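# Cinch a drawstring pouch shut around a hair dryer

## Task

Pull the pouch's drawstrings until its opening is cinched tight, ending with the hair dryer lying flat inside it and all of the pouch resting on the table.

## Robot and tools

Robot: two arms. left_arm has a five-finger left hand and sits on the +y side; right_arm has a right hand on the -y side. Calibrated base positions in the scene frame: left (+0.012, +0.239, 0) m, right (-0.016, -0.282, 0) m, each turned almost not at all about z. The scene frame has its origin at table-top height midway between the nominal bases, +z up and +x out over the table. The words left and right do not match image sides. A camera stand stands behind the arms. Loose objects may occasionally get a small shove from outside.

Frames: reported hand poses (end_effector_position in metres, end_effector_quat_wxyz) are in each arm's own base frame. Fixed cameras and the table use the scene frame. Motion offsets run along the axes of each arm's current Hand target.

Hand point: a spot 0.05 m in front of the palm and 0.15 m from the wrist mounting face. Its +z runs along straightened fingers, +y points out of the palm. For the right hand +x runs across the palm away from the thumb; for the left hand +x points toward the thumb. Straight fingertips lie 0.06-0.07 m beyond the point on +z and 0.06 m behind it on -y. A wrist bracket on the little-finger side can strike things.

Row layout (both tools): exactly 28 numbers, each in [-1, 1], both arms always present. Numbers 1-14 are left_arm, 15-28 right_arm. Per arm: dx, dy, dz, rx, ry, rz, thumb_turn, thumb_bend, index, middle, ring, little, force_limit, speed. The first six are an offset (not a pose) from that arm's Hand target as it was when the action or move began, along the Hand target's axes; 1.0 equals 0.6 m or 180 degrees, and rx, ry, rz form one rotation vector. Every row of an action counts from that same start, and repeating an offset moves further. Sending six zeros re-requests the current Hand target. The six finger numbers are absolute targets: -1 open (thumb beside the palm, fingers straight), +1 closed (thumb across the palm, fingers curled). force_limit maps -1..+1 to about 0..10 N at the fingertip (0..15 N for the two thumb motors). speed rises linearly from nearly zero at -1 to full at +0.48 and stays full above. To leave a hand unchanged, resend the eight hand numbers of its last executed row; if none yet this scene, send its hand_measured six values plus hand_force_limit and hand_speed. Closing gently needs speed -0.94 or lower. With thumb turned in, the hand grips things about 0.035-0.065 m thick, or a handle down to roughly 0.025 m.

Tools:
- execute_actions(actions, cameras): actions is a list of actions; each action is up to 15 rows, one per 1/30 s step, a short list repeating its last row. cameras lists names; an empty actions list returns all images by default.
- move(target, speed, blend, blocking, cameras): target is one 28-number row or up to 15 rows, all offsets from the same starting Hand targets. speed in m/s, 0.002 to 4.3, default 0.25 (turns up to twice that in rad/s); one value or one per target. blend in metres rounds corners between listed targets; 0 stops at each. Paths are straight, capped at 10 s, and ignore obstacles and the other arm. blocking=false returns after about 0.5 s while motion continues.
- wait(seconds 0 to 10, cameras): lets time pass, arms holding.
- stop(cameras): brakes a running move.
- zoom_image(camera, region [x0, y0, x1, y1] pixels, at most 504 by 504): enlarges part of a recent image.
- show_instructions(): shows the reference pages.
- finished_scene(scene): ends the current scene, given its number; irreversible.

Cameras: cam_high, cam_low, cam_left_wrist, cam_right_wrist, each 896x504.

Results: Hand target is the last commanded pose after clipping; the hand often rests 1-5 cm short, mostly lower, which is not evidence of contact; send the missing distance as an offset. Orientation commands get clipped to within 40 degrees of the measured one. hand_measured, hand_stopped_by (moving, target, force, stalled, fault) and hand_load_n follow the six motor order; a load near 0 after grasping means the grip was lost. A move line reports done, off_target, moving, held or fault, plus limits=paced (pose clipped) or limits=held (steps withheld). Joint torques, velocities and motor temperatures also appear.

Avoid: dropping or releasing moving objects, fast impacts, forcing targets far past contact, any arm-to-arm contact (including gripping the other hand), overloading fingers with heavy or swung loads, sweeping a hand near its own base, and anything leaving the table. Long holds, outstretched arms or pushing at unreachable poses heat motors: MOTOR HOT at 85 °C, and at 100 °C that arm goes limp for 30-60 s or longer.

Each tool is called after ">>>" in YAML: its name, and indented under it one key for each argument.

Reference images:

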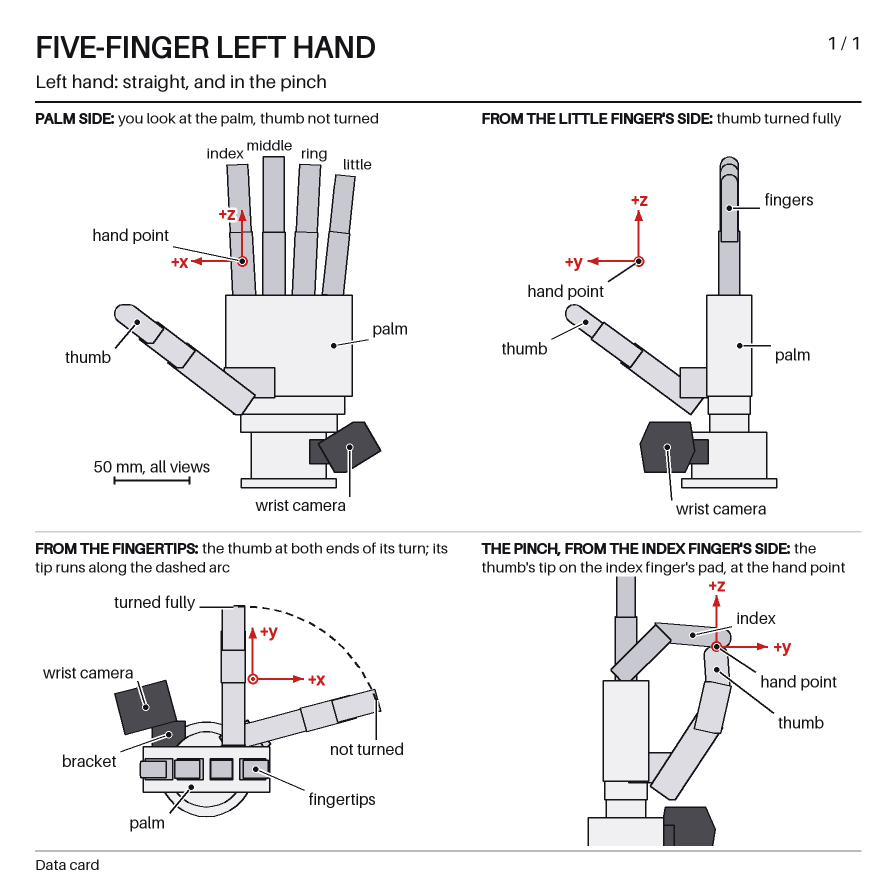

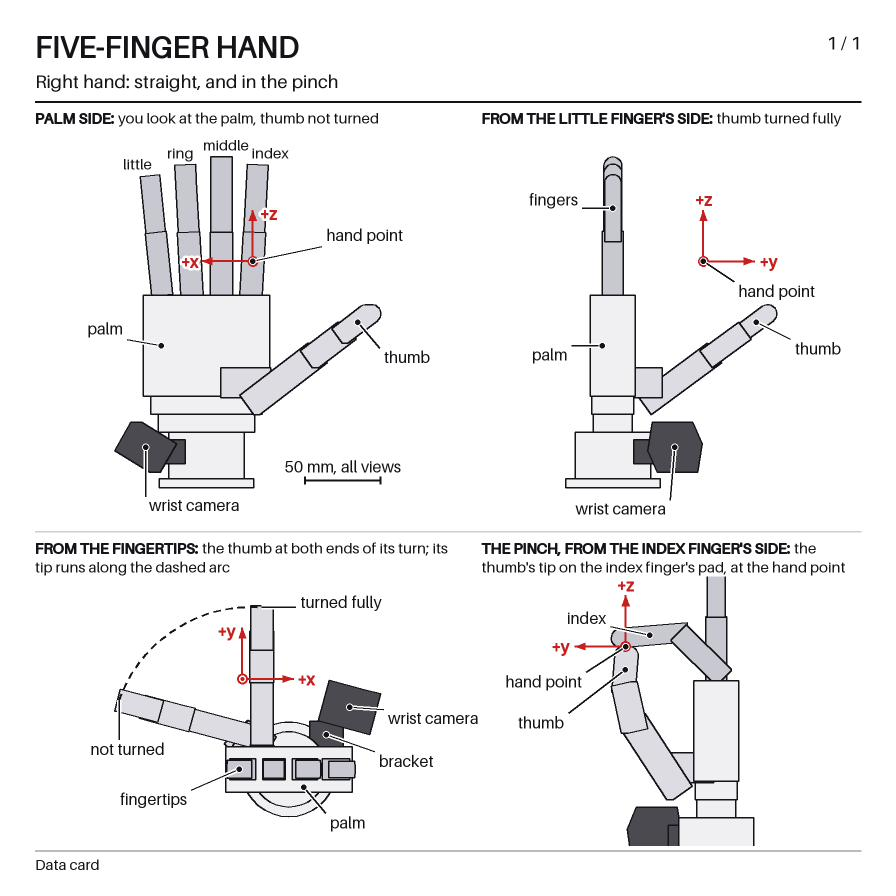

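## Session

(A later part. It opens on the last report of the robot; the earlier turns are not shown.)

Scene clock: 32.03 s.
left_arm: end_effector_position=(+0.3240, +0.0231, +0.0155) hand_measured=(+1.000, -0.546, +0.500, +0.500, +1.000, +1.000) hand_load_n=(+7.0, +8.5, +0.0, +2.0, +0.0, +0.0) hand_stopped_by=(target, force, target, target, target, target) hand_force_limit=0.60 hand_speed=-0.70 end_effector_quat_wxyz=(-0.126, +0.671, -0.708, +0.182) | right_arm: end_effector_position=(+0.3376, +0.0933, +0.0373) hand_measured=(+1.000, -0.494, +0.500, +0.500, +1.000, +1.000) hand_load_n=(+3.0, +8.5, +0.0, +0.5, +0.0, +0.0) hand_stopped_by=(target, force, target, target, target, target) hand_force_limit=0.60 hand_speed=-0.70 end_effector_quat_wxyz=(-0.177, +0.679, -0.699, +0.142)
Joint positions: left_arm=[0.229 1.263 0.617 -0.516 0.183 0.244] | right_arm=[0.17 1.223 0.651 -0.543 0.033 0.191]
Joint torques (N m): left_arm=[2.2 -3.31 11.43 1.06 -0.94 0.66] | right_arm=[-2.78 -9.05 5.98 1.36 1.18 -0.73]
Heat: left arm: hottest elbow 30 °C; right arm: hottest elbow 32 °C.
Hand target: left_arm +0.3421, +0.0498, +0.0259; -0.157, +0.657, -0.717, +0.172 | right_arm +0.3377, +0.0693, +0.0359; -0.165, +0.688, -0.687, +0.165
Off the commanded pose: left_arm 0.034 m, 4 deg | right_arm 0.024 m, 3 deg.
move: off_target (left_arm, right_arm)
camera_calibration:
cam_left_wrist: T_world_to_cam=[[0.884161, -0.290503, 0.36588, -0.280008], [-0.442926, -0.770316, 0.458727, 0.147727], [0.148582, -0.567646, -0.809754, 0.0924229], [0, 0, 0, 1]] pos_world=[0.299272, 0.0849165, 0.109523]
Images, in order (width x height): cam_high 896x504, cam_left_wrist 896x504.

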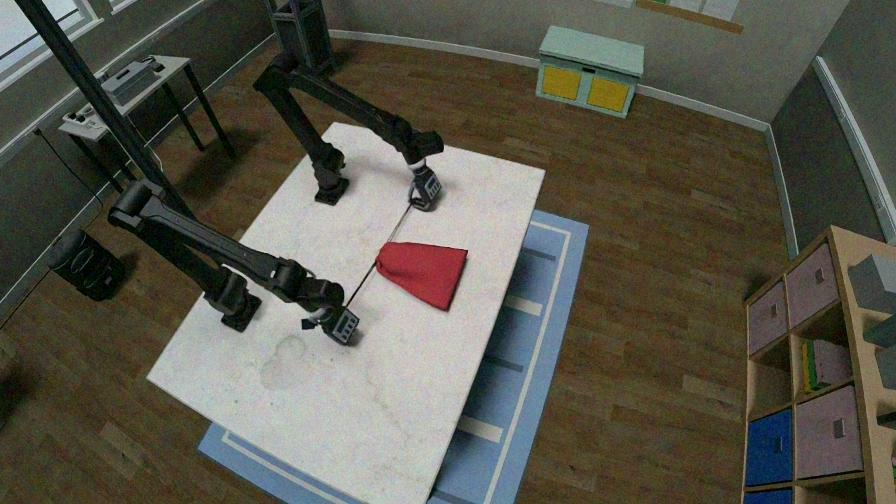

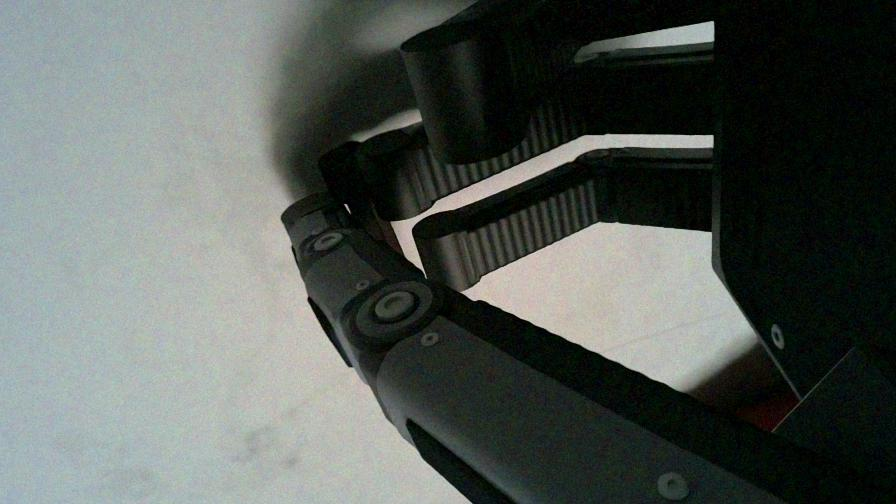

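>>> move:
  target: [-0.0332,0.0026,-0.0013,0,0,0, 1,0.25,0.5,0.5,1,1,0.6,-0.7, 0.0333,0.0,0.0,0,0,0, 1,0.25,0.5,0.5,1,1,0.6,-0.7]
  speed: 0.04
  cameras: ["cam_high","cam_left_wrist","cam_right_wrist"]

>>> zoom_image:
  camera: "cam_high"
  region: [340, 190, 470, 320]

Scene clock: 33.83 s.
left_arm: end_effector_position=(+0.3201, +0.0603, +0.0133) hand_measured=(+1.000, -0.546, +0.500, +0.500, +1.000, +1.000) hand_load_n=(+3.5, +8.5, +0.0, +0.5, +0.0, +0.0) hand_stopped_by=(target, force, target, target, target, target) hand_force_limit=0.60 hand_speed=-0.70 end_effector_quat_wxyz=(-0.138, +0.666, -0.714, +0.165) | right_arm: end_effector_position=(+0.3350, +0.0519, +0.0316) hand_measured=(+1.000, -0.490, +0.500, +0.500, +1.000, +1.000) hand_load_n=(+0.0, +0.0, +0.0, +0.0, +0.0, +0.0) hand_stopped_by=(target, force, target, target, target, target) hand_force_limit=0.60 hand_speed=-0.70 end_effector_quat_wxyz=(-0.157, +0.686, -0.692, +0.157)
Joint positions: left_arm=[0.32 1.28 0.632 -0.527 0.181 0.352] | right_arm=[0.07 1.217 0.636 -0.543 0.032 0.071]
Joint torques (N m): left_arm=[-0.03 -3.31 11.51 1.26 0.16 0.19] | right_arm=[-0.26 -9.47 6.57 1.43 -0.09 -0.21]
Heat: left arm: hottest elbow 30 °C; right arm: hottest elbow 32 °C.
Hand target: left_arm +0.3422, +0.0698, +0.0259; -0.158, +0.657, -0.717, +0.172 | right_arm +0.3377, +0.0492, +0.0359; -0.165, +0.688, -0.687, +0.165
Off the commanded pose: left_arm 0.027 m, 3 deg | right_arm 0.006 m, 1 deg.
move: off_target (left_arm)
camera_calibration:
cam_left_wrist: T_world_to_cam=[[0.884469, -0.31112, 0.347735, -0.263623], [-0.444817, -0.787265, 0.427026, 0.177661], [0.140903, -0.53237, -0.834703, 0.113053], [0, 0, 0, 1]] pos_world=[0.296263, 0.118034, 0.110171]
cam_right_wrist: T_world_to_cam=[[-0.882521, -0.224775, -0.413077, 0.318288], [-0.405592, 0.808367, 0.426659, 0.0762329], [0.238016, 0.544076, -0.804568, 0.0329403], [0, 0, 0, 1]] pos_world=[0.303975, -0.00800291, 0.125455]
Images, in order (width x height): cam_high 896x504, cam_left_wrist 896x504, cam_right_wrist 896x504.

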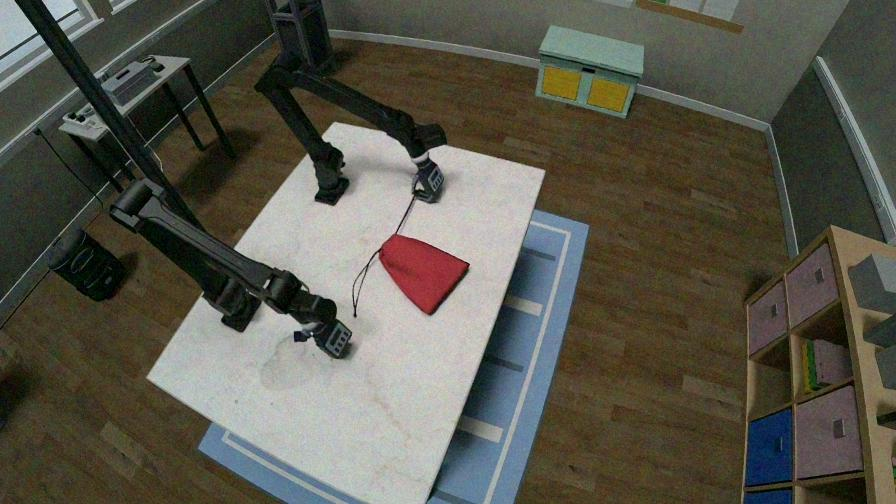

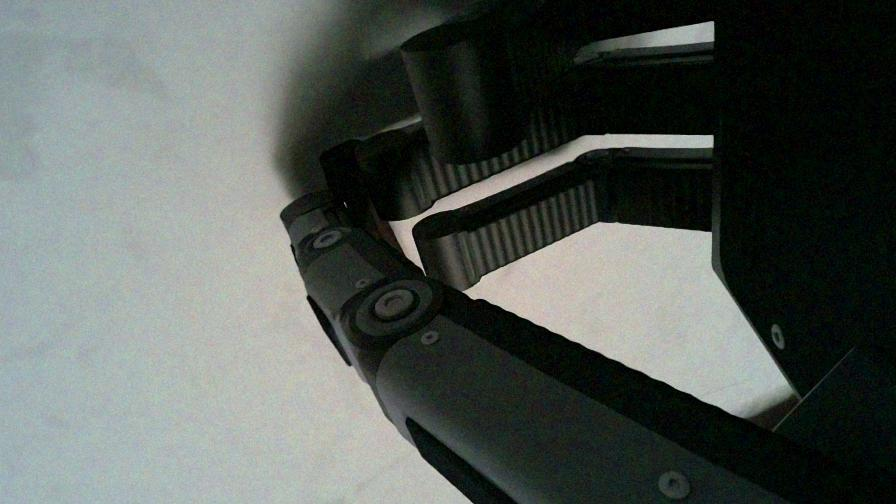

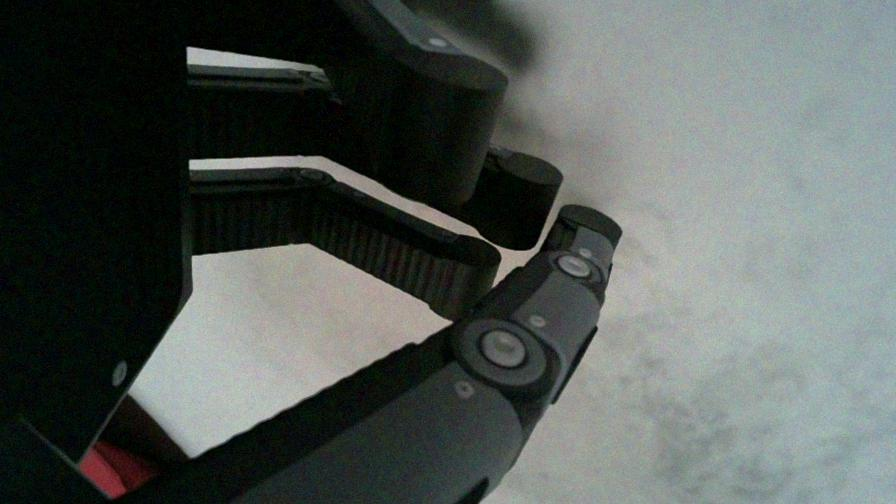

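Scaled by 3.877.

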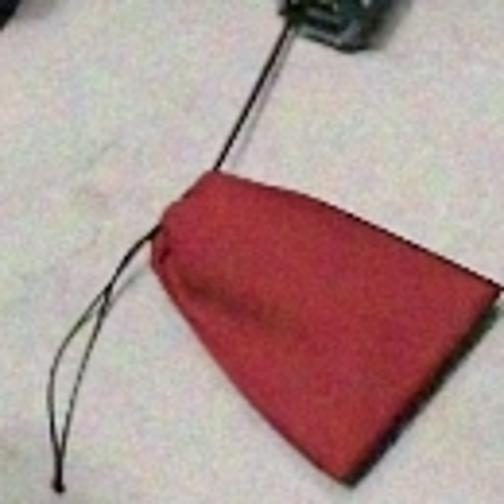

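>>> move:
  target:
    - [0,0,0,0,0,0, 1,0.25,0.5,0.5,1,1,0.6,-0.7, 0,-0.0757,-0.1485,0,0,0, -1,-1,-1,-1,-1,-1,0,0.2]
    - [0,0,0,0,0,0, 1,0.25,0.5,0.5,1,1,0.6,-0.7, -0.5167,-0.0832,-0.1633,0,0,0, -1,-1,-1,-1,-1,-1,0,0.2]
  speed: 0.25
  blend: [0.05,0]
  cameras: ["cam_right_wrist"]

Scene clock: 37.33 s.
left_arm: end_effector_position=(+0.3201, +0.0603, +0.0133) hand_measured=(+1.000, -0.546, +0.500, +0.500, +1.000, +1.000) hand_load_n=(+3.5, +8.5, +0.0, +1.0, +0.0, +0.0) hand_stopped_by=(target, force, target, target, target, target) hand_force_limit=0.60 hand_speed=-0.70 end_effector_quat_wxyz=(-0.138, +0.666, -0.714, +0.165) | right_arm: end_effector_position=(+0.3240, +0.3416, +0.1255) hand_measured=(-1.000, -1.000, -1.000, -1.000, -1.000, -1.000) hand_load_n=(+0.0, +0.0, +0.0, +0.0, +0.5, +0.0) hand_stopped_by=(target, target, target, target, target, target) hand_force_limit=0.00 hand_speed=0.20 end_effector_quat_wxyz=(-0.145, +0.696, -0.683, +0.165)
Joint positions: left_arm=[0.32 1.28 0.632 -0.527 0.181 0.353] | right_arm=[0.821 1.461 1.153 -0.968 0.336 0.752]
Joint torques (N m): left_arm=[0.09 -3.43 11.52 1.26 0.15 0.18] | right_arm=[0.91 -12.1 12.05 0.21 0.4 0.05]
Heat: left arm: hottest elbow 30 °C; right arm: hottest elbow 32 °C.
Hand target: left_arm +0.3422, +0.0699, +0.0259; -0.158, +0.657, -0.717, +0.172 | right_arm +0.3375, +0.3593, +0.1458; -0.165, +0.688, -0.687, +0.165
Off the commanded pose: left_arm 0.027 m, 3 deg | right_arm 0.030 m, 3 deg.
move: off_target (left_arm, right_arm)
camera_calibration:
cam_right_wrist: T_world_to_cam=[[-0.879822, -0.25673, -0.400003, 0.420823], [-0.419828, 0.814322, 0.40078, -0.196663], [0.222839, 0.520548, -0.824241, -0.0311808], [0, 0, 0, 1]] pos_world=[0.294633, 0.284416, 0.221449]
Images, in order (width x height): cam_right_wrist 896x504.

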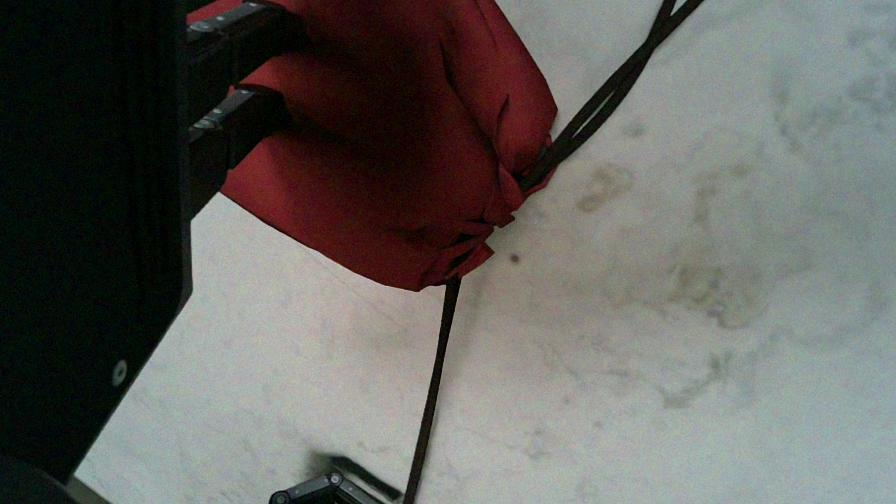

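>>> zoom_image:
  camera: "cam_right_wrist"
  region: [400, 120, 600, 320]

Scaled by 2.520.

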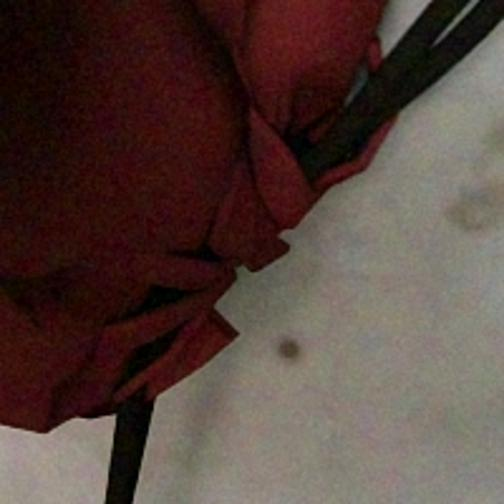

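>>> move:
  target: [0,0,0,0,0,0, 1,0.25,0.5,0.5,1,1,0.6,-0.7, 0.3205,0.0632,0.1845,0,-0.0504,-0.099, 1,-1,0.5,0.5,1,1,0,0.2]
  speed: 0.2
  cameras: ["cam_right_wrist"]

Scene clock: 41.17 s.
left_arm: end_effector_position=(+0.3201, +0.0603, +0.0133) hand_measured=(+1.000, -0.546, +0.500, +0.500, +1.000, +1.000) hand_load_n=(+3.5, +8.5, +0.0, +0.5, +0.5, +0.0) hand_stopped_by=(target, force, target, target, target, target) hand_force_limit=0.60 hand_speed=-0.70 end_effector_quat_wxyz=(-0.138, +0.666, -0.714, +0.165) | right_arm: end_effector_position=(+0.3491, +0.1700, +0.0274) hand_measured=(+1.000, -1.000, +0.500, +0.500, +1.000, +1.000) hand_load_n=(+0.0, +0.0, +0.0, +0.0, +0.0, +0.0) hand_stopped_by=(target, target, target, target, target, target) hand_force_limit=0.00 hand_speed=0.20 end_effector_quat_wxyz=(-0.182, +0.797, -0.561, +0.126)
Joint positions: left_arm=[0.32 1.28 0.632 -0.527 0.181 0.353] | right_arm=[0.375 1.368 0.754 -0.51 0.01 0.03]
Joint torques (N m): left_arm=[0.09 -3.37 11.49 1.28 0.15 0.18] | right_arm=[-0.56 -10.81 6.3 1.76 -0.11 -0.26]
Heat: left arm: hottest elbow 31 °C; right arm: hottest elbow 33 °C.
Hand target: left_arm +0.3422, +0.0698, +0.0259; -0.158, +0.657, -0.717, +0.172 | right_arm +0.3540, +0.1670, +0.0300; -0.191, +0.797, -0.558, +0.134
Off the commanded pose: left_arm 0.027 m, 3 deg | right_arm 0.006 m, 1 deg.
move: off_target (left_arm)
camera_calibration:
cam_right_wrist: T_world_to_cam=[[-0.7508, -0.515392, -0.413122, 0.358962], [-0.659601, 0.618147, 0.427576, 0.109419], [0.0350006, 0.59352, -0.804058, 0.0243048], [0, 0, 0, 1]] pos_world=[0.340831, 0.102944, 0.121053]
Images, in order (width x height): cam_right_wrist 896x504.

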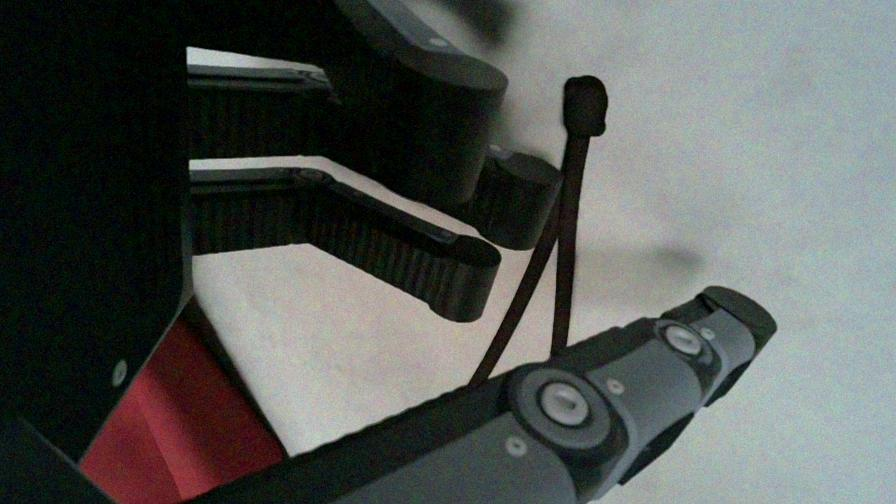

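>>> move:
  target: [0,0,0,0,0,0, 1,0.25,0.5,0.5,1,1,0.6,-0.7, 0.0135,0.0002,0.0333,0,0,0, 1,-1,0.5,0.5,1,1,0,0.2]
  speed: 0.08
  cameras: ["cam_right_wrist"]

Scene clock: 42.83 s.
left_arm: end_effector_position=(+0.3201, +0.0603, +0.0133) hand_measured=(+1.000, -0.546, +0.500, +0.500, +1.000, +1.000) hand_load_n=(+4.0, +9.0, +0.0, +0.5, +0.0, +0.0) hand_stopped_by=(target, force, target, target, target, target) hand_force_limit=0.60 hand_speed=-0.70 end_effector_quat_wxyz=(-0.138, +0.666, -0.714, +0.165) | right_arm: end_effector_position=(+0.3625, +0.1663, +0.0162) hand_measured=(+1.000, -1.000, +0.500, +0.500, +1.000, +1.000) hand_load_n=(+0.0, -0.5, +0.0, +0.0, +0.5, +0.0) hand_stopped_by=(target, target, target, target, target, target) hand_force_limit=0.00 hand_speed=0.20 end_effector_quat_wxyz=(-0.190, +0.795, -0.561, +0.131)
Joint positions: left_arm=[0.32 1.28 0.632 -0.527 0.181 0.353] | right_arm=[0.352 1.409 0.754 -0.451 0 0.009]
Joint torques (N m): left_arm=[-0.03 -3.37 11.52 1.28 0.15 0.18] | right_arm=[-0.32 -9.41 6.08 1.83 -0.12 -0.27]
Heat: left arm: hottest elbow 31 °C; right arm: hottest elbow 33 °C.
Hand target: left_arm +0.3422, +0.0698, +0.0259; -0.158, +0.657, -0.717, +0.172 | right_arm +0.3652, +0.1624, +0.0121; -0.191, +0.797, -0.558, +0.134
Off the commanded pose: left_arm 0.027 m, 3 deg | right_arm 0.006 m, 1 deg.
move: off_target (left_arm)
camera_calibration:
cam_right_wrist: T_world_to_cam=[[-0.744124, -0.512063, -0.429036, 0.359735], [-0.666282, 0.615468, 0.421032, 0.128264], [0.0484634, 0.599158, -0.799162, 0.0112344], [0, 0, 0, 1]] pos_world=[0.352603, 0.0985332, 0.109314]
Images, in order (width x height): cam_right_wrist 896x504.

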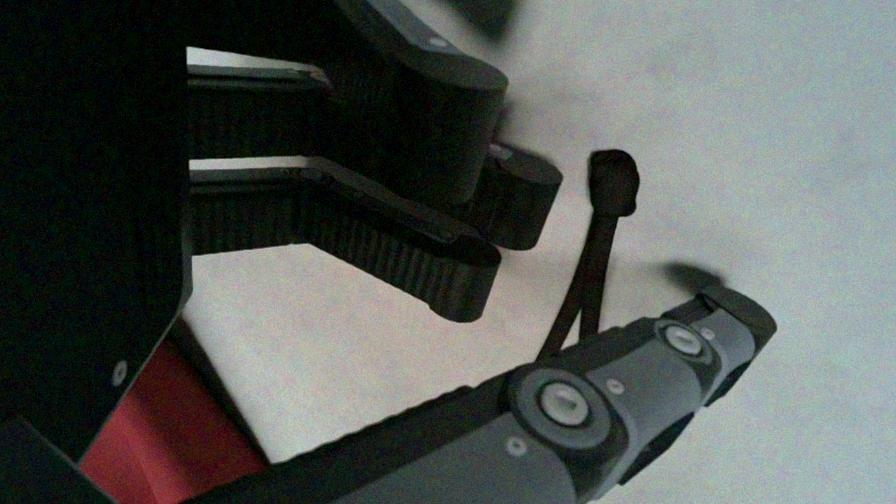

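>>> move:
  target:
    - [0,0,0,0,0,0, 1,0.25,0.5,0.5,1,1,0.6,-0.7, 0.002,0.0092,0.0083,0,0,0, 1,-1,0.5,0.5,1,1,0.3,-0.6]
    - [0,0,0,0,0,0, 1,0.25,0.5,0.5,1,1,0.6,-0.7, 0.002,0.0092,0.0083,0,0,0, 1,0.2,0.5,0.5,1,1,0.3,-0.6]
    - [0,0,0,0,0,0, 1,0.25,0.5,0.5,1,1,0.6,-0.7, 0.002,0.0092,0.0083,0,0,0, 1,0.25,0.5,0.5,1,1,0.7,-0.6]
  speed: 0.08
  cameras: ["cam_right_wrist"]

Scene clock: 47.37 s.
left_arm: end_effector_position=(+0.3201, +0.0603, +0.0133) hand_measured=(+1.000, -0.546, +0.500, +0.500, +1.000, +1.000) hand_load_n=(+4.0, +9.0, +0.0, +0.5, +0.0, +0.0) hand_stopped_by=(target, force, target, target, target, target) hand_force_limit=0.60 hand_speed=-0.70 end_effector_quat_wxyz=(-0.138, +0.666, -0.714, +0.165) | right_arm: end_effector_position=(+0.3553, +0.1633, +0.0095) hand_measured=(+1.000, -0.564, +0.500, +0.500, +1.000, +1.000) hand_load_n=(-0.5, +8.0, +0.0, +0.0, +0.5, +0.0) hand_stopped_by=(target, force, target, target, target, target) hand_force_limit=0.70 hand_speed=-0.60 end_effector_quat_wxyz=(-0.188, +0.798, -0.557, +0.127)
Joint positions: left_arm=[0.32 1.28 0.632 -0.527 0.181 0.353] | right_arm=[0.349 1.407 0.732 -0.437 -0.007 -0.001]
Joint torques (N m): left_arm=[-0.03 -3.31 11.52 1.28 0.15 0.18] | right_arm=[-0.85 -9.11 6.53 2.22 0.08 -0.2]
Motor temperatures (°C): left_arm=[29 28 32 27 26 30] | right_arm=[29 29 33 29 28 28]
Heat: left arm: hottest elbow 32 °C; right arm: hottest elbow 33 °C.
Hand target: left_arm +0.3422, +0.0698, +0.0259; -0.158, +0.657, -0.717, +0.172 | right_arm +0.3630, +0.1605, +0.0051; -0.191, +0.797, -0.557, +0.133
Off the commanded pose: left_arm 0.027 m, 3 deg | right_arm 0.009 m, 1 deg.
move: off_target (left_arm)
camera_calibration:
cam_right_wrist: T_world_to_cam=[[-0.742316, -0.519281, -0.423455, 0.350421], [-0.66901, 0.609581, 0.425249, 0.129994], [0.0373065, 0.598965, -0.799906, 0.0120218], [0, 0, 0, 1]] pos_world=[0.346642, 0.0955244, 0.102724]
Images, in order (width x height): cam_right_wrist 896x504.

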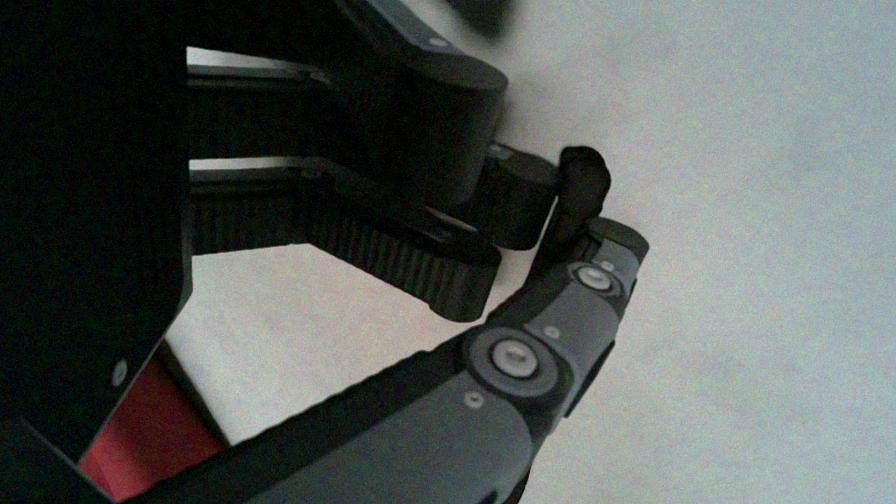

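>>> move:
  target:
    - [0,0,0,0,0,0, 1,0.25,0.5,0.5,1,1,0.6,-0.7, 0,-0.0008,-0.0015,0,0,0, 1,0.3,0.5,0.5,1,1,0.7,-0.6]
    - [0,0,0,0,0,0, 1,0.25,0.5,0.5,1,1,0.6,-0.7, 0.0726,0.0204,-0.0572,0,0,0, 1,0.3,0.5,0.5,1,1,0.7,-0.6]
  speed: 0.05
  cameras: ["cam_high","cam_right_wrist"]

>>> zoom_image:
  camera: "cam_high"
  region: [340, 190, 470, 320]

Scene clock: 50.57 s.
left_arm: end_effector_position=(+0.3202, +0.0597, +0.0135) hand_measured=(+1.000, -0.546, +0.500, +0.500, +1.000, +1.000) hand_load_n=(+4.0, +8.5, +0.0, +0.5, +0.0, +0.0) hand_stopped_by=(target, force, target, target, target, target) hand_force_limit=0.60 hand_speed=-0.70 end_effector_quat_wxyz=(-0.138, +0.666, -0.714, +0.166) | right_arm: end_effector_position=(+0.3556, +0.1150, +0.0266) hand_measured=(+1.000, -0.534, +0.500, +0.500, +1.000, +1.000) hand_load_n=(+0.0, +0.0, +0.0, +0.0, +0.0, +0.0) hand_stopped_by=(target, force, target, target, target, target) hand_force_limit=0.70 hand_speed=-0.60 end_effector_quat_wxyz=(-0.192, +0.795, -0.561, +0.131)
Joint positions: left_arm=[0.32 1.28 0.632 -0.527 0.184 0.353] | right_arm=[0.217 1.331 0.713 -0.488 -0.063 -0.109]
Joint torques (N m): left_arm=[0.09 -3.31 11.54 1.25 0.03 0.18] | right_arm=[-0.32 -11.34 6.27 0.49 -0.09 -0.26]
Heat: left arm: hottest elbow 32 °C; right arm: hottest elbow 33 °C.
Hand target: left_arm +0.3422, +0.0699, +0.0259; -0.158, +0.657, -0.717, +0.172 | right_arm +0.3533, +0.1104, +0.0303; -0.191, +0.797, -0.558, +0.134
Off the commanded pose: left_arm 0.027 m, 3 deg | right_arm 0.006 m, 1 deg.
move: off_target (left_arm)
camera_calibration:
cam_right_wrist: T_world_to_cam=[[-0.743763, -0.509924, -0.432198, 0.33248], [-0.666506, 0.61493, 0.421463, 0.150965], [0.0508574, 0.601531, -0.797229, 0.0493357], [0, 0, 0, 1]] pos_world=[0.345396, 0.0470296, 0.119403]
Images, in order (width x height): cam_high 896x504, cam_right_wrist 896x504.

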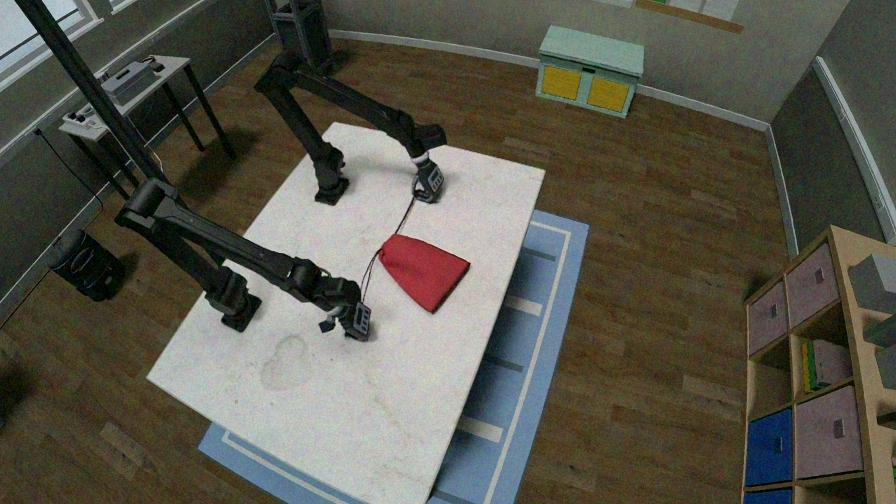

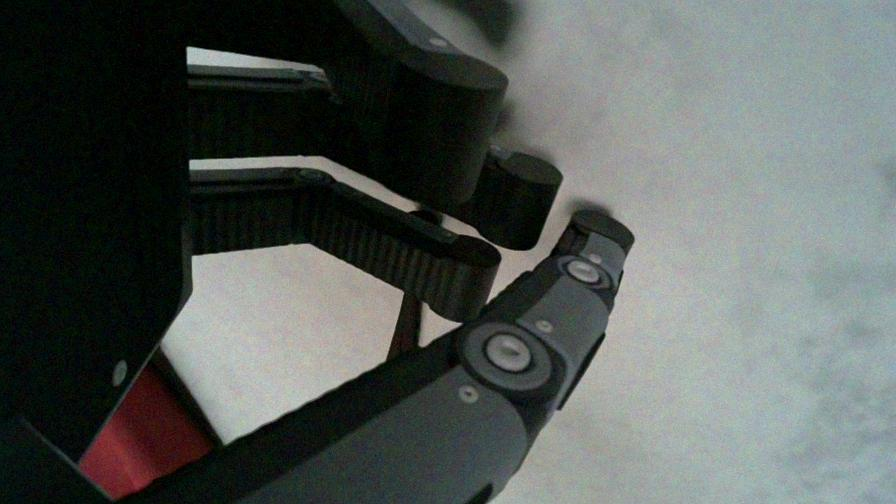

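Scaled by 3.877.

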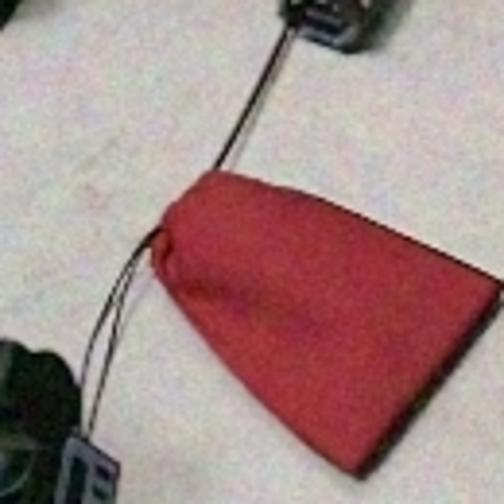

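>>> move:
  target:
    - [0,0,0,0,0,0, 1,0.25,0.5,0.5,1,1,0.6,-0.7, 0,-0.0227,-0.0446,0,0,0, 1,-1,0.5,0.5,1,1,0,0]
    - [0,0,0,0,0,0, 1,0.25,0.5,0.5,1,1,0.6,-0.7, -0.0545,-0.0873,-0.0117,0,0,0, 1,-1,0.5,0.5,1,1,0,0]
    - [0,0,0,0,0,0, 1,0.25,0.5,0.5,1,1,0.6,-0.7, -0.0545,-0.0647,0.0329,0,0,0, 1,-1,0.5,0.5,1,1,0,0]
  speed: 0.12
  blend: [0.01,0.01,0]
  cameras: ["cam_right_wrist"]

Scene clock: 55.17 s.
left_arm: end_effector_position=(+0.3202, +0.0597, +0.0135) hand_measured=(+1.000, -0.546, +0.500, +0.500, +1.000, +1.000) hand_load_n=(+4.0, +8.5, +0.0, +0.5, +0.0, +0.0) hand_stopped_by=(target, force, target, target, target, target) hand_force_limit=0.60 hand_speed=-0.70 end_effector_quat_wxyz=(-0.138, +0.666, -0.714, +0.166) | right_arm: end_effector_position=(+0.3679, +0.1468, +0.0232) hand_measured=(+1.000, -1.000, +0.500, +0.500, +1.000, +1.000) hand_load_n=(+0.0, +0.0, +0.0, +0.0, +0.0, +0.0) hand_stopped_by=(target, target, target, target, target, target) hand_force_limit=0.00 hand_speed=0.00 end_effector_quat_wxyz=(-0.177, +0.802, -0.557, +0.124)
Joint positions: left_arm=[0.32 1.28 0.632 -0.527 0.184 0.353] | right_arm=[0.3 1.41 0.785 -0.511 -0.021 -0.051]
Joint torques (N m): left_arm=[0.09 -3.31 11.54 1.26 0.03 0.17] | right_arm=[1.2 -10.17 8.53 1.77 0.09 0.05]
Heat: left arm: hottest elbow 32 °C; right arm: hottest elbow 33 °C.
Hand target: left_arm +0.3422, +0.0699, +0.0259; -0.158, +0.657, -0.717, +0.172 | right_arm +0.3829, +0.1560, +0.0302; -0.191, +0.797, -0.558, +0.134
Off the commanded pose: left_arm 0.027 m, 3 deg | right_arm 0.019 m, 2 deg.
move: off_target (left_arm, right_arm)
camera_calibration:
cam_right_wrist: T_world_to_cam=[[-0.748725, -0.527509, -0.401429, 0.360118], [-0.662546, 0.614741, 0.427931, 0.139461], [0.0210374, 0.586368, -0.809771, 0.0403917], [0, 0, 0, 1]] pos_world=[0.361179, 0.0805481, 0.11759]
Images, in order (width x height): cam_right_wrist 896x504.

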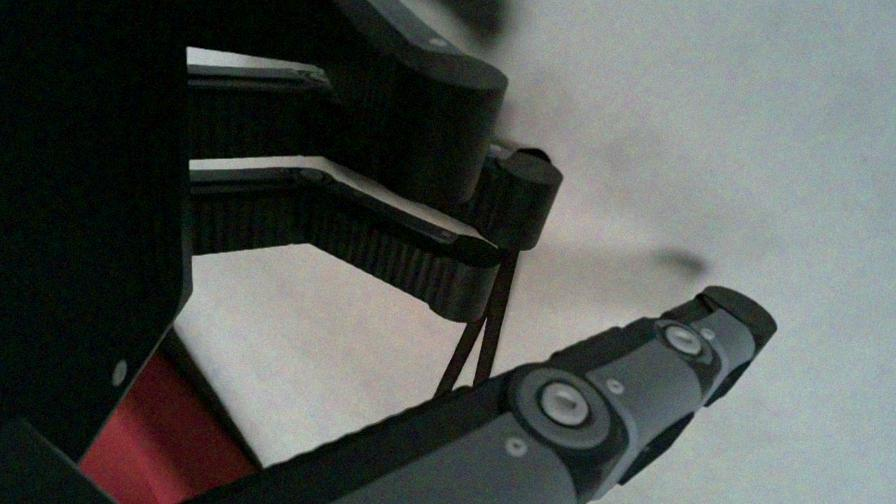

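>>> move:
  target:
    - [0,0,0,0,0,0, 1,0.25,0.5,0.5,1,1,0.6,-0.7, -0.0044,-0.0387,-0.0562,0,0,0, 1,-1,0.5,0.5,1,1,0,0]
    - [0,0,0,0,0,0, 1,0.25,0.5,0.5,1,1,0.6,-0.7, -0.005,0.0,0.0,0,0,0, 1,-1,0.5,0.5,1,1,0,0]
  speed: 0.12
  cameras: ["cam_right_wrist"]

Scene clock: 57.63 s.
left_arm: end_effector_position=(+0.3202, +0.0597, +0.0135) hand_measured=(+1.000, -0.546, +0.500, +0.500, +1.000, +1.000) hand_load_n=(+3.5, +8.5, +0.5, +0.5, +0.0, +0.0) hand_stopped_by=(target, force, target, target, target, target) hand_force_limit=0.60 hand_speed=-0.70 end_effector_quat_wxyz=(-0.138, +0.666, -0.714, +0.166) | right_arm: end_effector_position=(+0.3799, +0.1531, +0.0324) hand_measured=(+1.000, -1.000, +0.500, +0.500, +1.000, +1.000) hand_load_n=(+0.0, +0.0, +0.0, +0.0, +0.0, +0.0) hand_stopped_by=(target, target, target, target, target, target) hand_force_limit=0.00 hand_speed=0.00 end_effector_quat_wxyz=(-0.186, +0.799, -0.556, +0.132)
Joint positions: left_arm=[0.32 1.28 0.632 -0.527 0.184 0.353] | right_arm=[0.307 1.413 0.813 -0.511 -0.018 -0.044]
Joint torques (N m): left_arm=[0.03 -3.37 11.55 1.25 0.03 0.17] | right_arm=[0.73 -10.52 6.56 1.85 0.1 0.02]
Heat: left arm: hottest elbow 33 °C; right arm: hottest elbow 33 °C.
Hand target: left_arm +0.3422, +0.0699, +0.0259; -0.158, +0.657, -0.717, +0.172 | right_arm +0.3819, +0.1589, +0.0302; -0.191, +0.797, -0.558, +0.134
Off the commanded pose: left_arm 0.027 m, 3 deg | right_arm 0.006 m, 1 deg.
move: off_target (left_arm)
camera_calibration:
cam_right_wrist: T_world_to_cam=[[-0.739517, -0.52359, -0.423046, 0.372714], [-0.671879, 0.612563, 0.416346, 0.143853], [0.041148, 0.592131, -0.80479, 0.0351156], [0, 0, 0, 1]] pos_world=[0.370835, 0.0862374, 0.126044]
Images, in order (width x height): cam_right_wrist 896x504.

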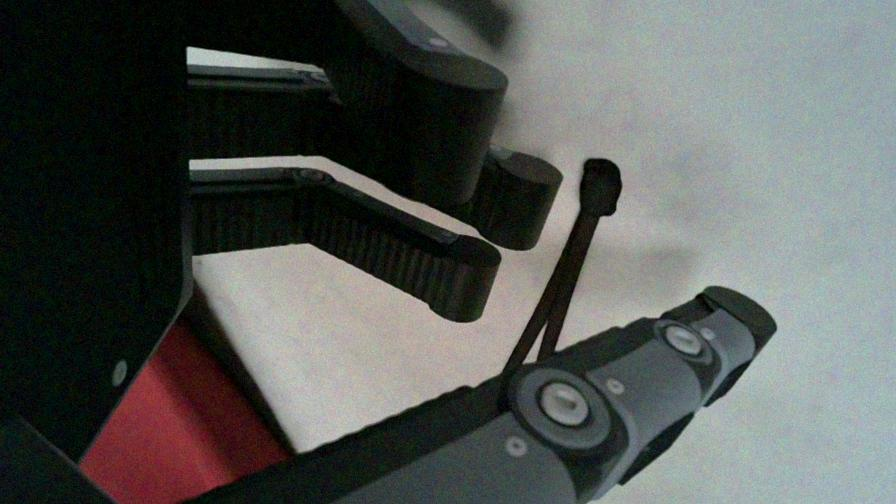

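>>> move:
  target: [0,0,0,0,0,0, 1,0.25,0.5,0.5,1,1,0.6,-0.7, -0.0108,0.0187,0.0363,0,0,0, 1,-1,0.5,0.5,1,1,0,0]
  speed: 0.08
  cameras: ["cam_right_wrist"]

Scene clock: 59.23 s.
left_arm: end_effector_position=(+0.3202, +0.0597, +0.0135) hand_measured=(+1.000, -0.546, +0.500, +0.500, +1.000, +1.000) hand_load_n=(+3.5, +8.5, +0.0, +0.5, +0.0, +0.0) hand_stopped_by=(target, force, target, target, target, target) hand_force_limit=0.60 hand_speed=-0.70 end_effector_quat_wxyz=(-0.138, +0.666, -0.714, +0.166) | right_arm: end_effector_position=(+0.3783, +0.1596, +0.0086) hand_measured=(+1.000, -1.000, +0.500, +0.500, +1.000, +1.000) hand_load_n=(+0.0, +0.0, +0.0, +0.0, +0.0, +0.0) hand_stopped_by=(target, target, target, target, target, target) hand_force_limit=0.00 hand_speed=0.00 end_effector_quat_wxyz=(-0.187, +0.799, -0.556, +0.132)
Joint positions: left_arm=[0.32 1.28 0.632 -0.527 0.184 0.353] | right_arm=[0.325 1.457 0.782 -0.433 -0.01 -0.029]
Joint torques (N m): left_arm=[0.03 -3.37 11.52 1.26 0.03 0.17] | right_arm=[0.91 -10.64 6.17 1.83 0.13 0.06]
Heat: left arm: hottest elbow 33 °C; right arm: hottest elbow 33 °C.
Hand target: left_arm +0.3422, +0.0699, +0.0259; -0.158, +0.657, -0.717, +0.172 | right_arm +0.3794, +0.1649, +0.0056; -0.191, +0.797, -0.558, +0.133
Off the commanded pose: left_arm 0.027 m, 3 deg | right_arm 0.006 m, 1 deg.
move: off_target (left_arm)
camera_calibration:
cam_right_wrist: T_world_to_cam=[[-0.738369, -0.524084, -0.424437, 0.364376], [-0.673087, 0.611897, 0.415376, 0.149302], [0.0420198, 0.592384, -0.804559, 0.0119353], [0, 0, 0, 1]] pos_world=[0.369035, 0.0925361, 0.102241]
Images, in order (width x height): cam_right_wrist 896x504.

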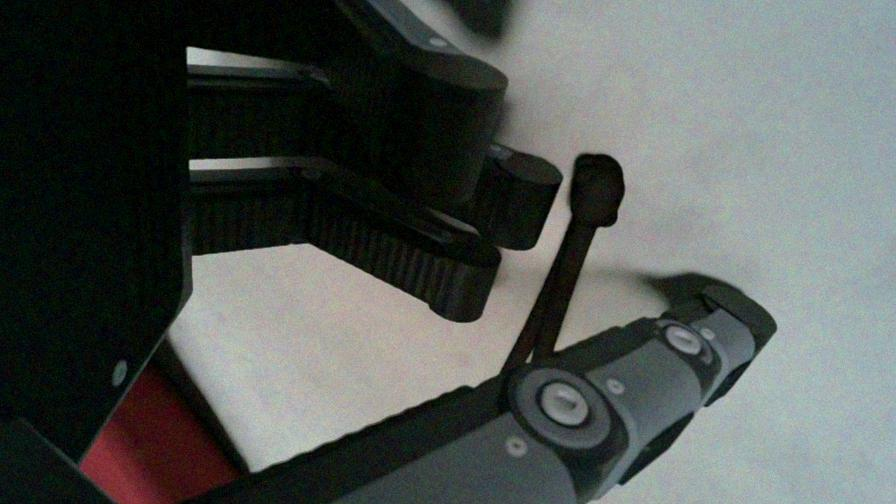

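>>> execute_actions:
  actions:
    - [[0,0,0,0,0,0, 1,0.25,0.5,0.5,1,1,0.6,-0.7, 0,0,0,0,0,0, 1,0.2,0.5,0.5,1,1,0.4,-0.6]]
    - [[0,0,0,0,0,0, 1,0.25,0.5,0.5,1,1,0.6,-0.7, 0,0,0,0,0,0, 1,0.2,0.5,0.5,1,1,0.4,-0.6]]
    - [[0,0,0,0,0,0, 1,0.25,0.5,0.5,1,1,0.6,-0.7, 0,0,0,0,0,0, 1,0.25,0.5,0.5,1,1,0.7,-0.6]]
  cameras: ["cam_right_wrist"]

Scene clock: 61.33 s.
left_arm: end_effector_position=(+0.3202, +0.0597, +0.0135) hand_measured=(+1.000, -0.546, +0.500, +0.500, +1.000, +1.000) hand_load_n=(+4.0, +8.5, +0.0, +0.5, +0.0, +0.0) hand_stopped_by=(target, force, target, target, target, target) hand_force_limit=0.60 hand_speed=-0.70 end_effector_quat_wxyz=(-0.138, +0.666, -0.714, +0.166) | right_arm: end_effector_position=(+0.3733, +0.1579, +0.0095) hand_measured=(+1.000, -0.582, +0.500, +0.500, +1.000, +1.000) hand_load_n=(+0.0, +9.0, +0.0, +0.0, +0.0, +0.5) hand_stopped_by=(target, force, target, target, target, target) hand_force_limit=0.70 hand_speed=-0.60 end_effector_quat_wxyz=(-0.184, +0.800, -0.556, +0.130)
Joint positions: left_arm=[0.32 1.28 0.632 -0.527 0.184 0.353] | right_arm=[0.325 1.446 0.775 -0.444 -0.01 -0.028]
Joint torques (N m): left_arm=[0.09 -3.49 11.54 1.26 0.03 0.18] | right_arm=[1.2 -8.94 6.76 2.3 0.1 0.03]
Heat: left arm: hottest elbow 33 °C; right arm: hottest elbow 33 °C.
Hand target: left_arm +0.3422, +0.0699, +0.0259; -0.158, +0.657, -0.717, +0.172 | right_arm +0.3795, +0.1649, +0.0057; -0.191, +0.797, -0.558, +0.134
Off the commanded pose: left_arm 0.027 m, 3 deg | right_arm 0.010 m, 1 deg.
Step readings (end_effector_position of left_arm | right_arm):
0: (+0.3202, +0.0597, +0.0135) | (+0.3784, +0.1595, +0.0086)
1: (+0.3202, +0.0597, +0.0135) | (+0.3784, +0.1595, +0.0086)
2: (+0.3202, +0.0597, +0.0135) | (+0.3784, +0.1595, +0.0086)
4: (+0.3202, +0.0597, +0.0135) | (+0.3784, +0.1595, +0.0086)
8: (+0.3202, +0.0597, +0.0135) | (+0.3784, +0.1595, +0.0086)
15: (+0.3202, +0.0597, +0.0135) | (+0.3785, +0.1596, +0.0086)
16: (+0.3202, +0.0597, +0.0135) | (+0.3785, +0.1596, +0.0086)
17: (+0.3202, +0.0597, +0.0135) | (+0.3785, +0.1596, +0.0086)
19: (+0.3202, +0.0597, +0.0135) | (+0.3785, +0.1596, +0.0086)
23: (+0.3202, +0.0597, +0.0135) | (+0.3777, +0.1593, +0.0087)
30: (+0.3202, +0.0597, +0.0135) | (+0.3777, +0.1593, +0.0087)
31: (+0.3202, +0.0597, +0.0135) | (+0.3777, +0.1593, +0.0087)
32: (+0.3202, +0.0597, +0.0135) | (+0.3777, +0.1593, +0.0087)
34: (+0.3202, +0.0597, +0.0135) | (+0.3770, +0.1591, +0.0087)
38: (+0.3202, +0.0597, +0.0135) | (+0.3734, +0.1579, +0.0095)
45: (+0.3202, +0.0597, +0.0135) | (+0.3733, +0.1579, +0.0095)
camera_calibration:
cam_right_wrist: T_world_to_cam=[[-0.741727, -0.524405, -0.418139, 0.361478], [-0.669681, 0.613437, 0.418595, 0.145022], [0.036989, 0.590503, -0.806187, 0.0160167], [0, 0, 0, 1]] pos_world=[0.364644, 0.0911408, 0.103355]
Images, in order (width x height): cam_right_wrist 896x504.

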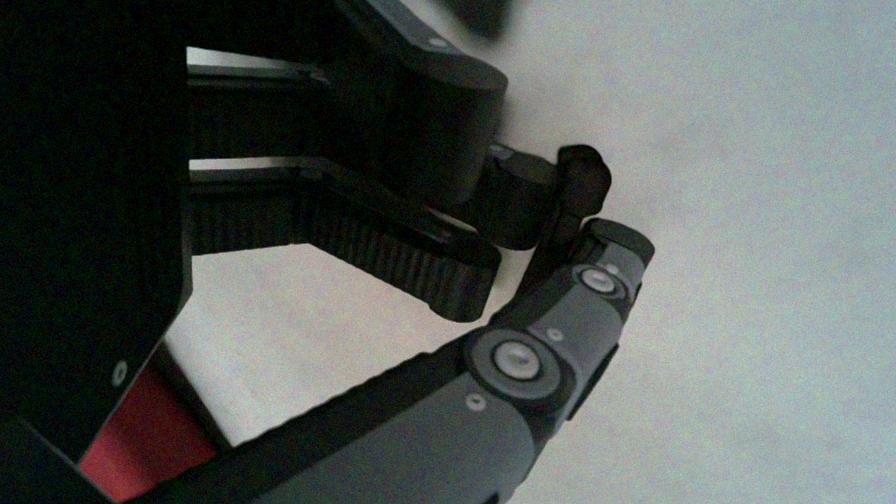

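>>> execute_actions:
  actions:
    - [[0,0,0,0,0,0, 1,0.25,0.5,0.5,1,1,0.6,-0.7, 0,-0.0038,-0.0074,0,0,0, 1,0.3,0.5,0.5,1,1,0.7,-0.6]]
    - [[0,0,0,0,0,0, 1,0.25,0.5,0.5,1,1,0.6,-0.7, 0,0,0,0,0,0, 1,0.33,0.5,0.5,1,1,0.7,-0.6]]
  cameras: ["cam_right_wrist"]

Scene clock: 62.87 s.
left_arm: end_effector_position=(+0.3202, +0.0597, +0.0135) hand_measured=(+1.000, -0.546, +0.500, +0.500, +1.000, +1.000) hand_load_n=(+3.5, +9.0, +0.0, +0.5, +0.0, +0.0) hand_stopped_by=(target, force, target, target, target, target) hand_force_limit=0.60 hand_speed=-0.70 end_effector_quat_wxyz=(-0.138, +0.666, -0.714, +0.166) | right_arm: end_effector_position=(+0.3708, +0.1570, +0.0102) hand_measured=(+1.000, -0.472, +0.500, +0.500, +1.000, +1.000) hand_load_n=(+1.0, +14.0, +0.0, +0.0, +0.0, +0.0) hand_stopped_by=(target, force, target, target, target, target) hand_force_limit=0.70 hand_speed=-0.60 end_effector_quat_wxyz=(-0.181, +0.800, -0.557, +0.128)
Joint positions: left_arm=[0.32 1.28 0.632 -0.527 0.184 0.353] | right_arm=[0.325 1.442 0.775 -0.456 -0.01 -0.028]
Joint torques (N m): left_arm=[-0.03 -3.43 11.52 1.26 0.03 0.17] | right_arm=[1.08 -9.88 7.16 2.13 0.11 0.01]
Heat: left arm: hottest elbow 33 °C; right arm: hottest elbow 33 °C.
Hand target: left_arm +0.3422, +0.0699, +0.0259; -0.158, +0.657, -0.717, +0.172 | right_arm +0.3795, +0.1649, +0.0107; -0.191, +0.797, -0.558, +0.134
Off the commanded pose: left_arm 0.027 m, 3 deg | right_arm 0.012 m, 1 deg.
Step readings (end_effector_position of left_arm | right_arm):
0: (+0.3202, +0.0597, +0.0135) | (+0.3733, +0.1579, +0.0095)
1: (+0.3202, +0.0597, +0.0135) | (+0.3733, +0.1579, +0.0095)
2: (+0.3202, +0.0597, +0.0135) | (+0.3733, +0.1579, +0.0095)
4: (+0.3202, +0.0597, +0.0135) | (+0.3722, +0.1575, +0.0095)
8: (+0.3202, +0.0597, +0.0135) | (+0.3709, +0.1571, +0.0100)
15: (+0.3202, +0.0597, +0.0135) | (+0.3710, +0.1571, +0.0101)
16: (+0.3202, +0.0597, +0.0135) | (+0.3710, +0.1571, +0.0101)
17: (+0.3202, +0.0597, +0.0135) | (+0.3710, +0.1571, +0.0101)
19: (+0.3202, +0.0597, +0.0135) | (+0.3708, +0.1570, +0.0102)
23: (+0.3202, +0.0597, +0.0135) | (+0.3708, +0.1570, +0.0102)
30: (+0.3202, +0.0597, +0.0135) | (+0.3708, +0.1570, +0.0102)
camera_calibration:
cam_right_wrist: T_world_to_cam=[[-0.744748, -0.52539, -0.41148, 0.360754], [-0.666618, 0.614472, 0.421953, 0.14221], [0.0311538, 0.588549, -0.807861, 0.0197219], [0, 0, 0, 1]] pos_world=[0.362856, 0.0905448, 0.10437]
Images, in order (width x height): cam_right_wrist 896x504.

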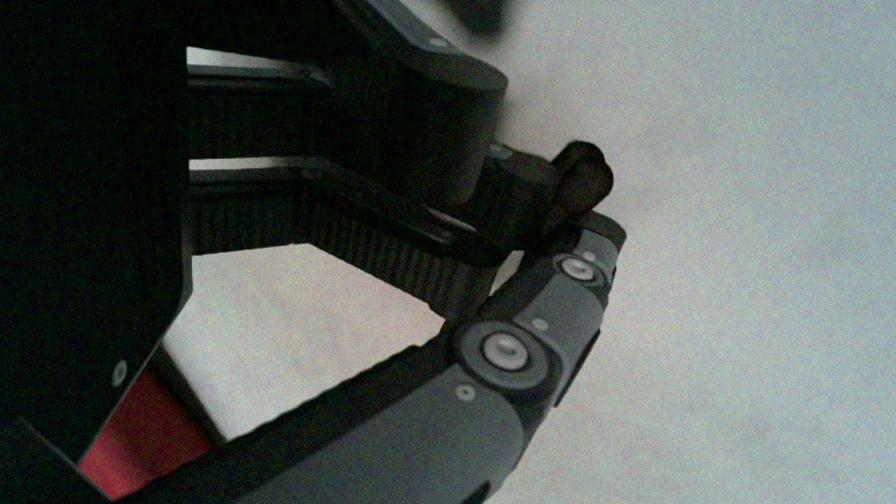

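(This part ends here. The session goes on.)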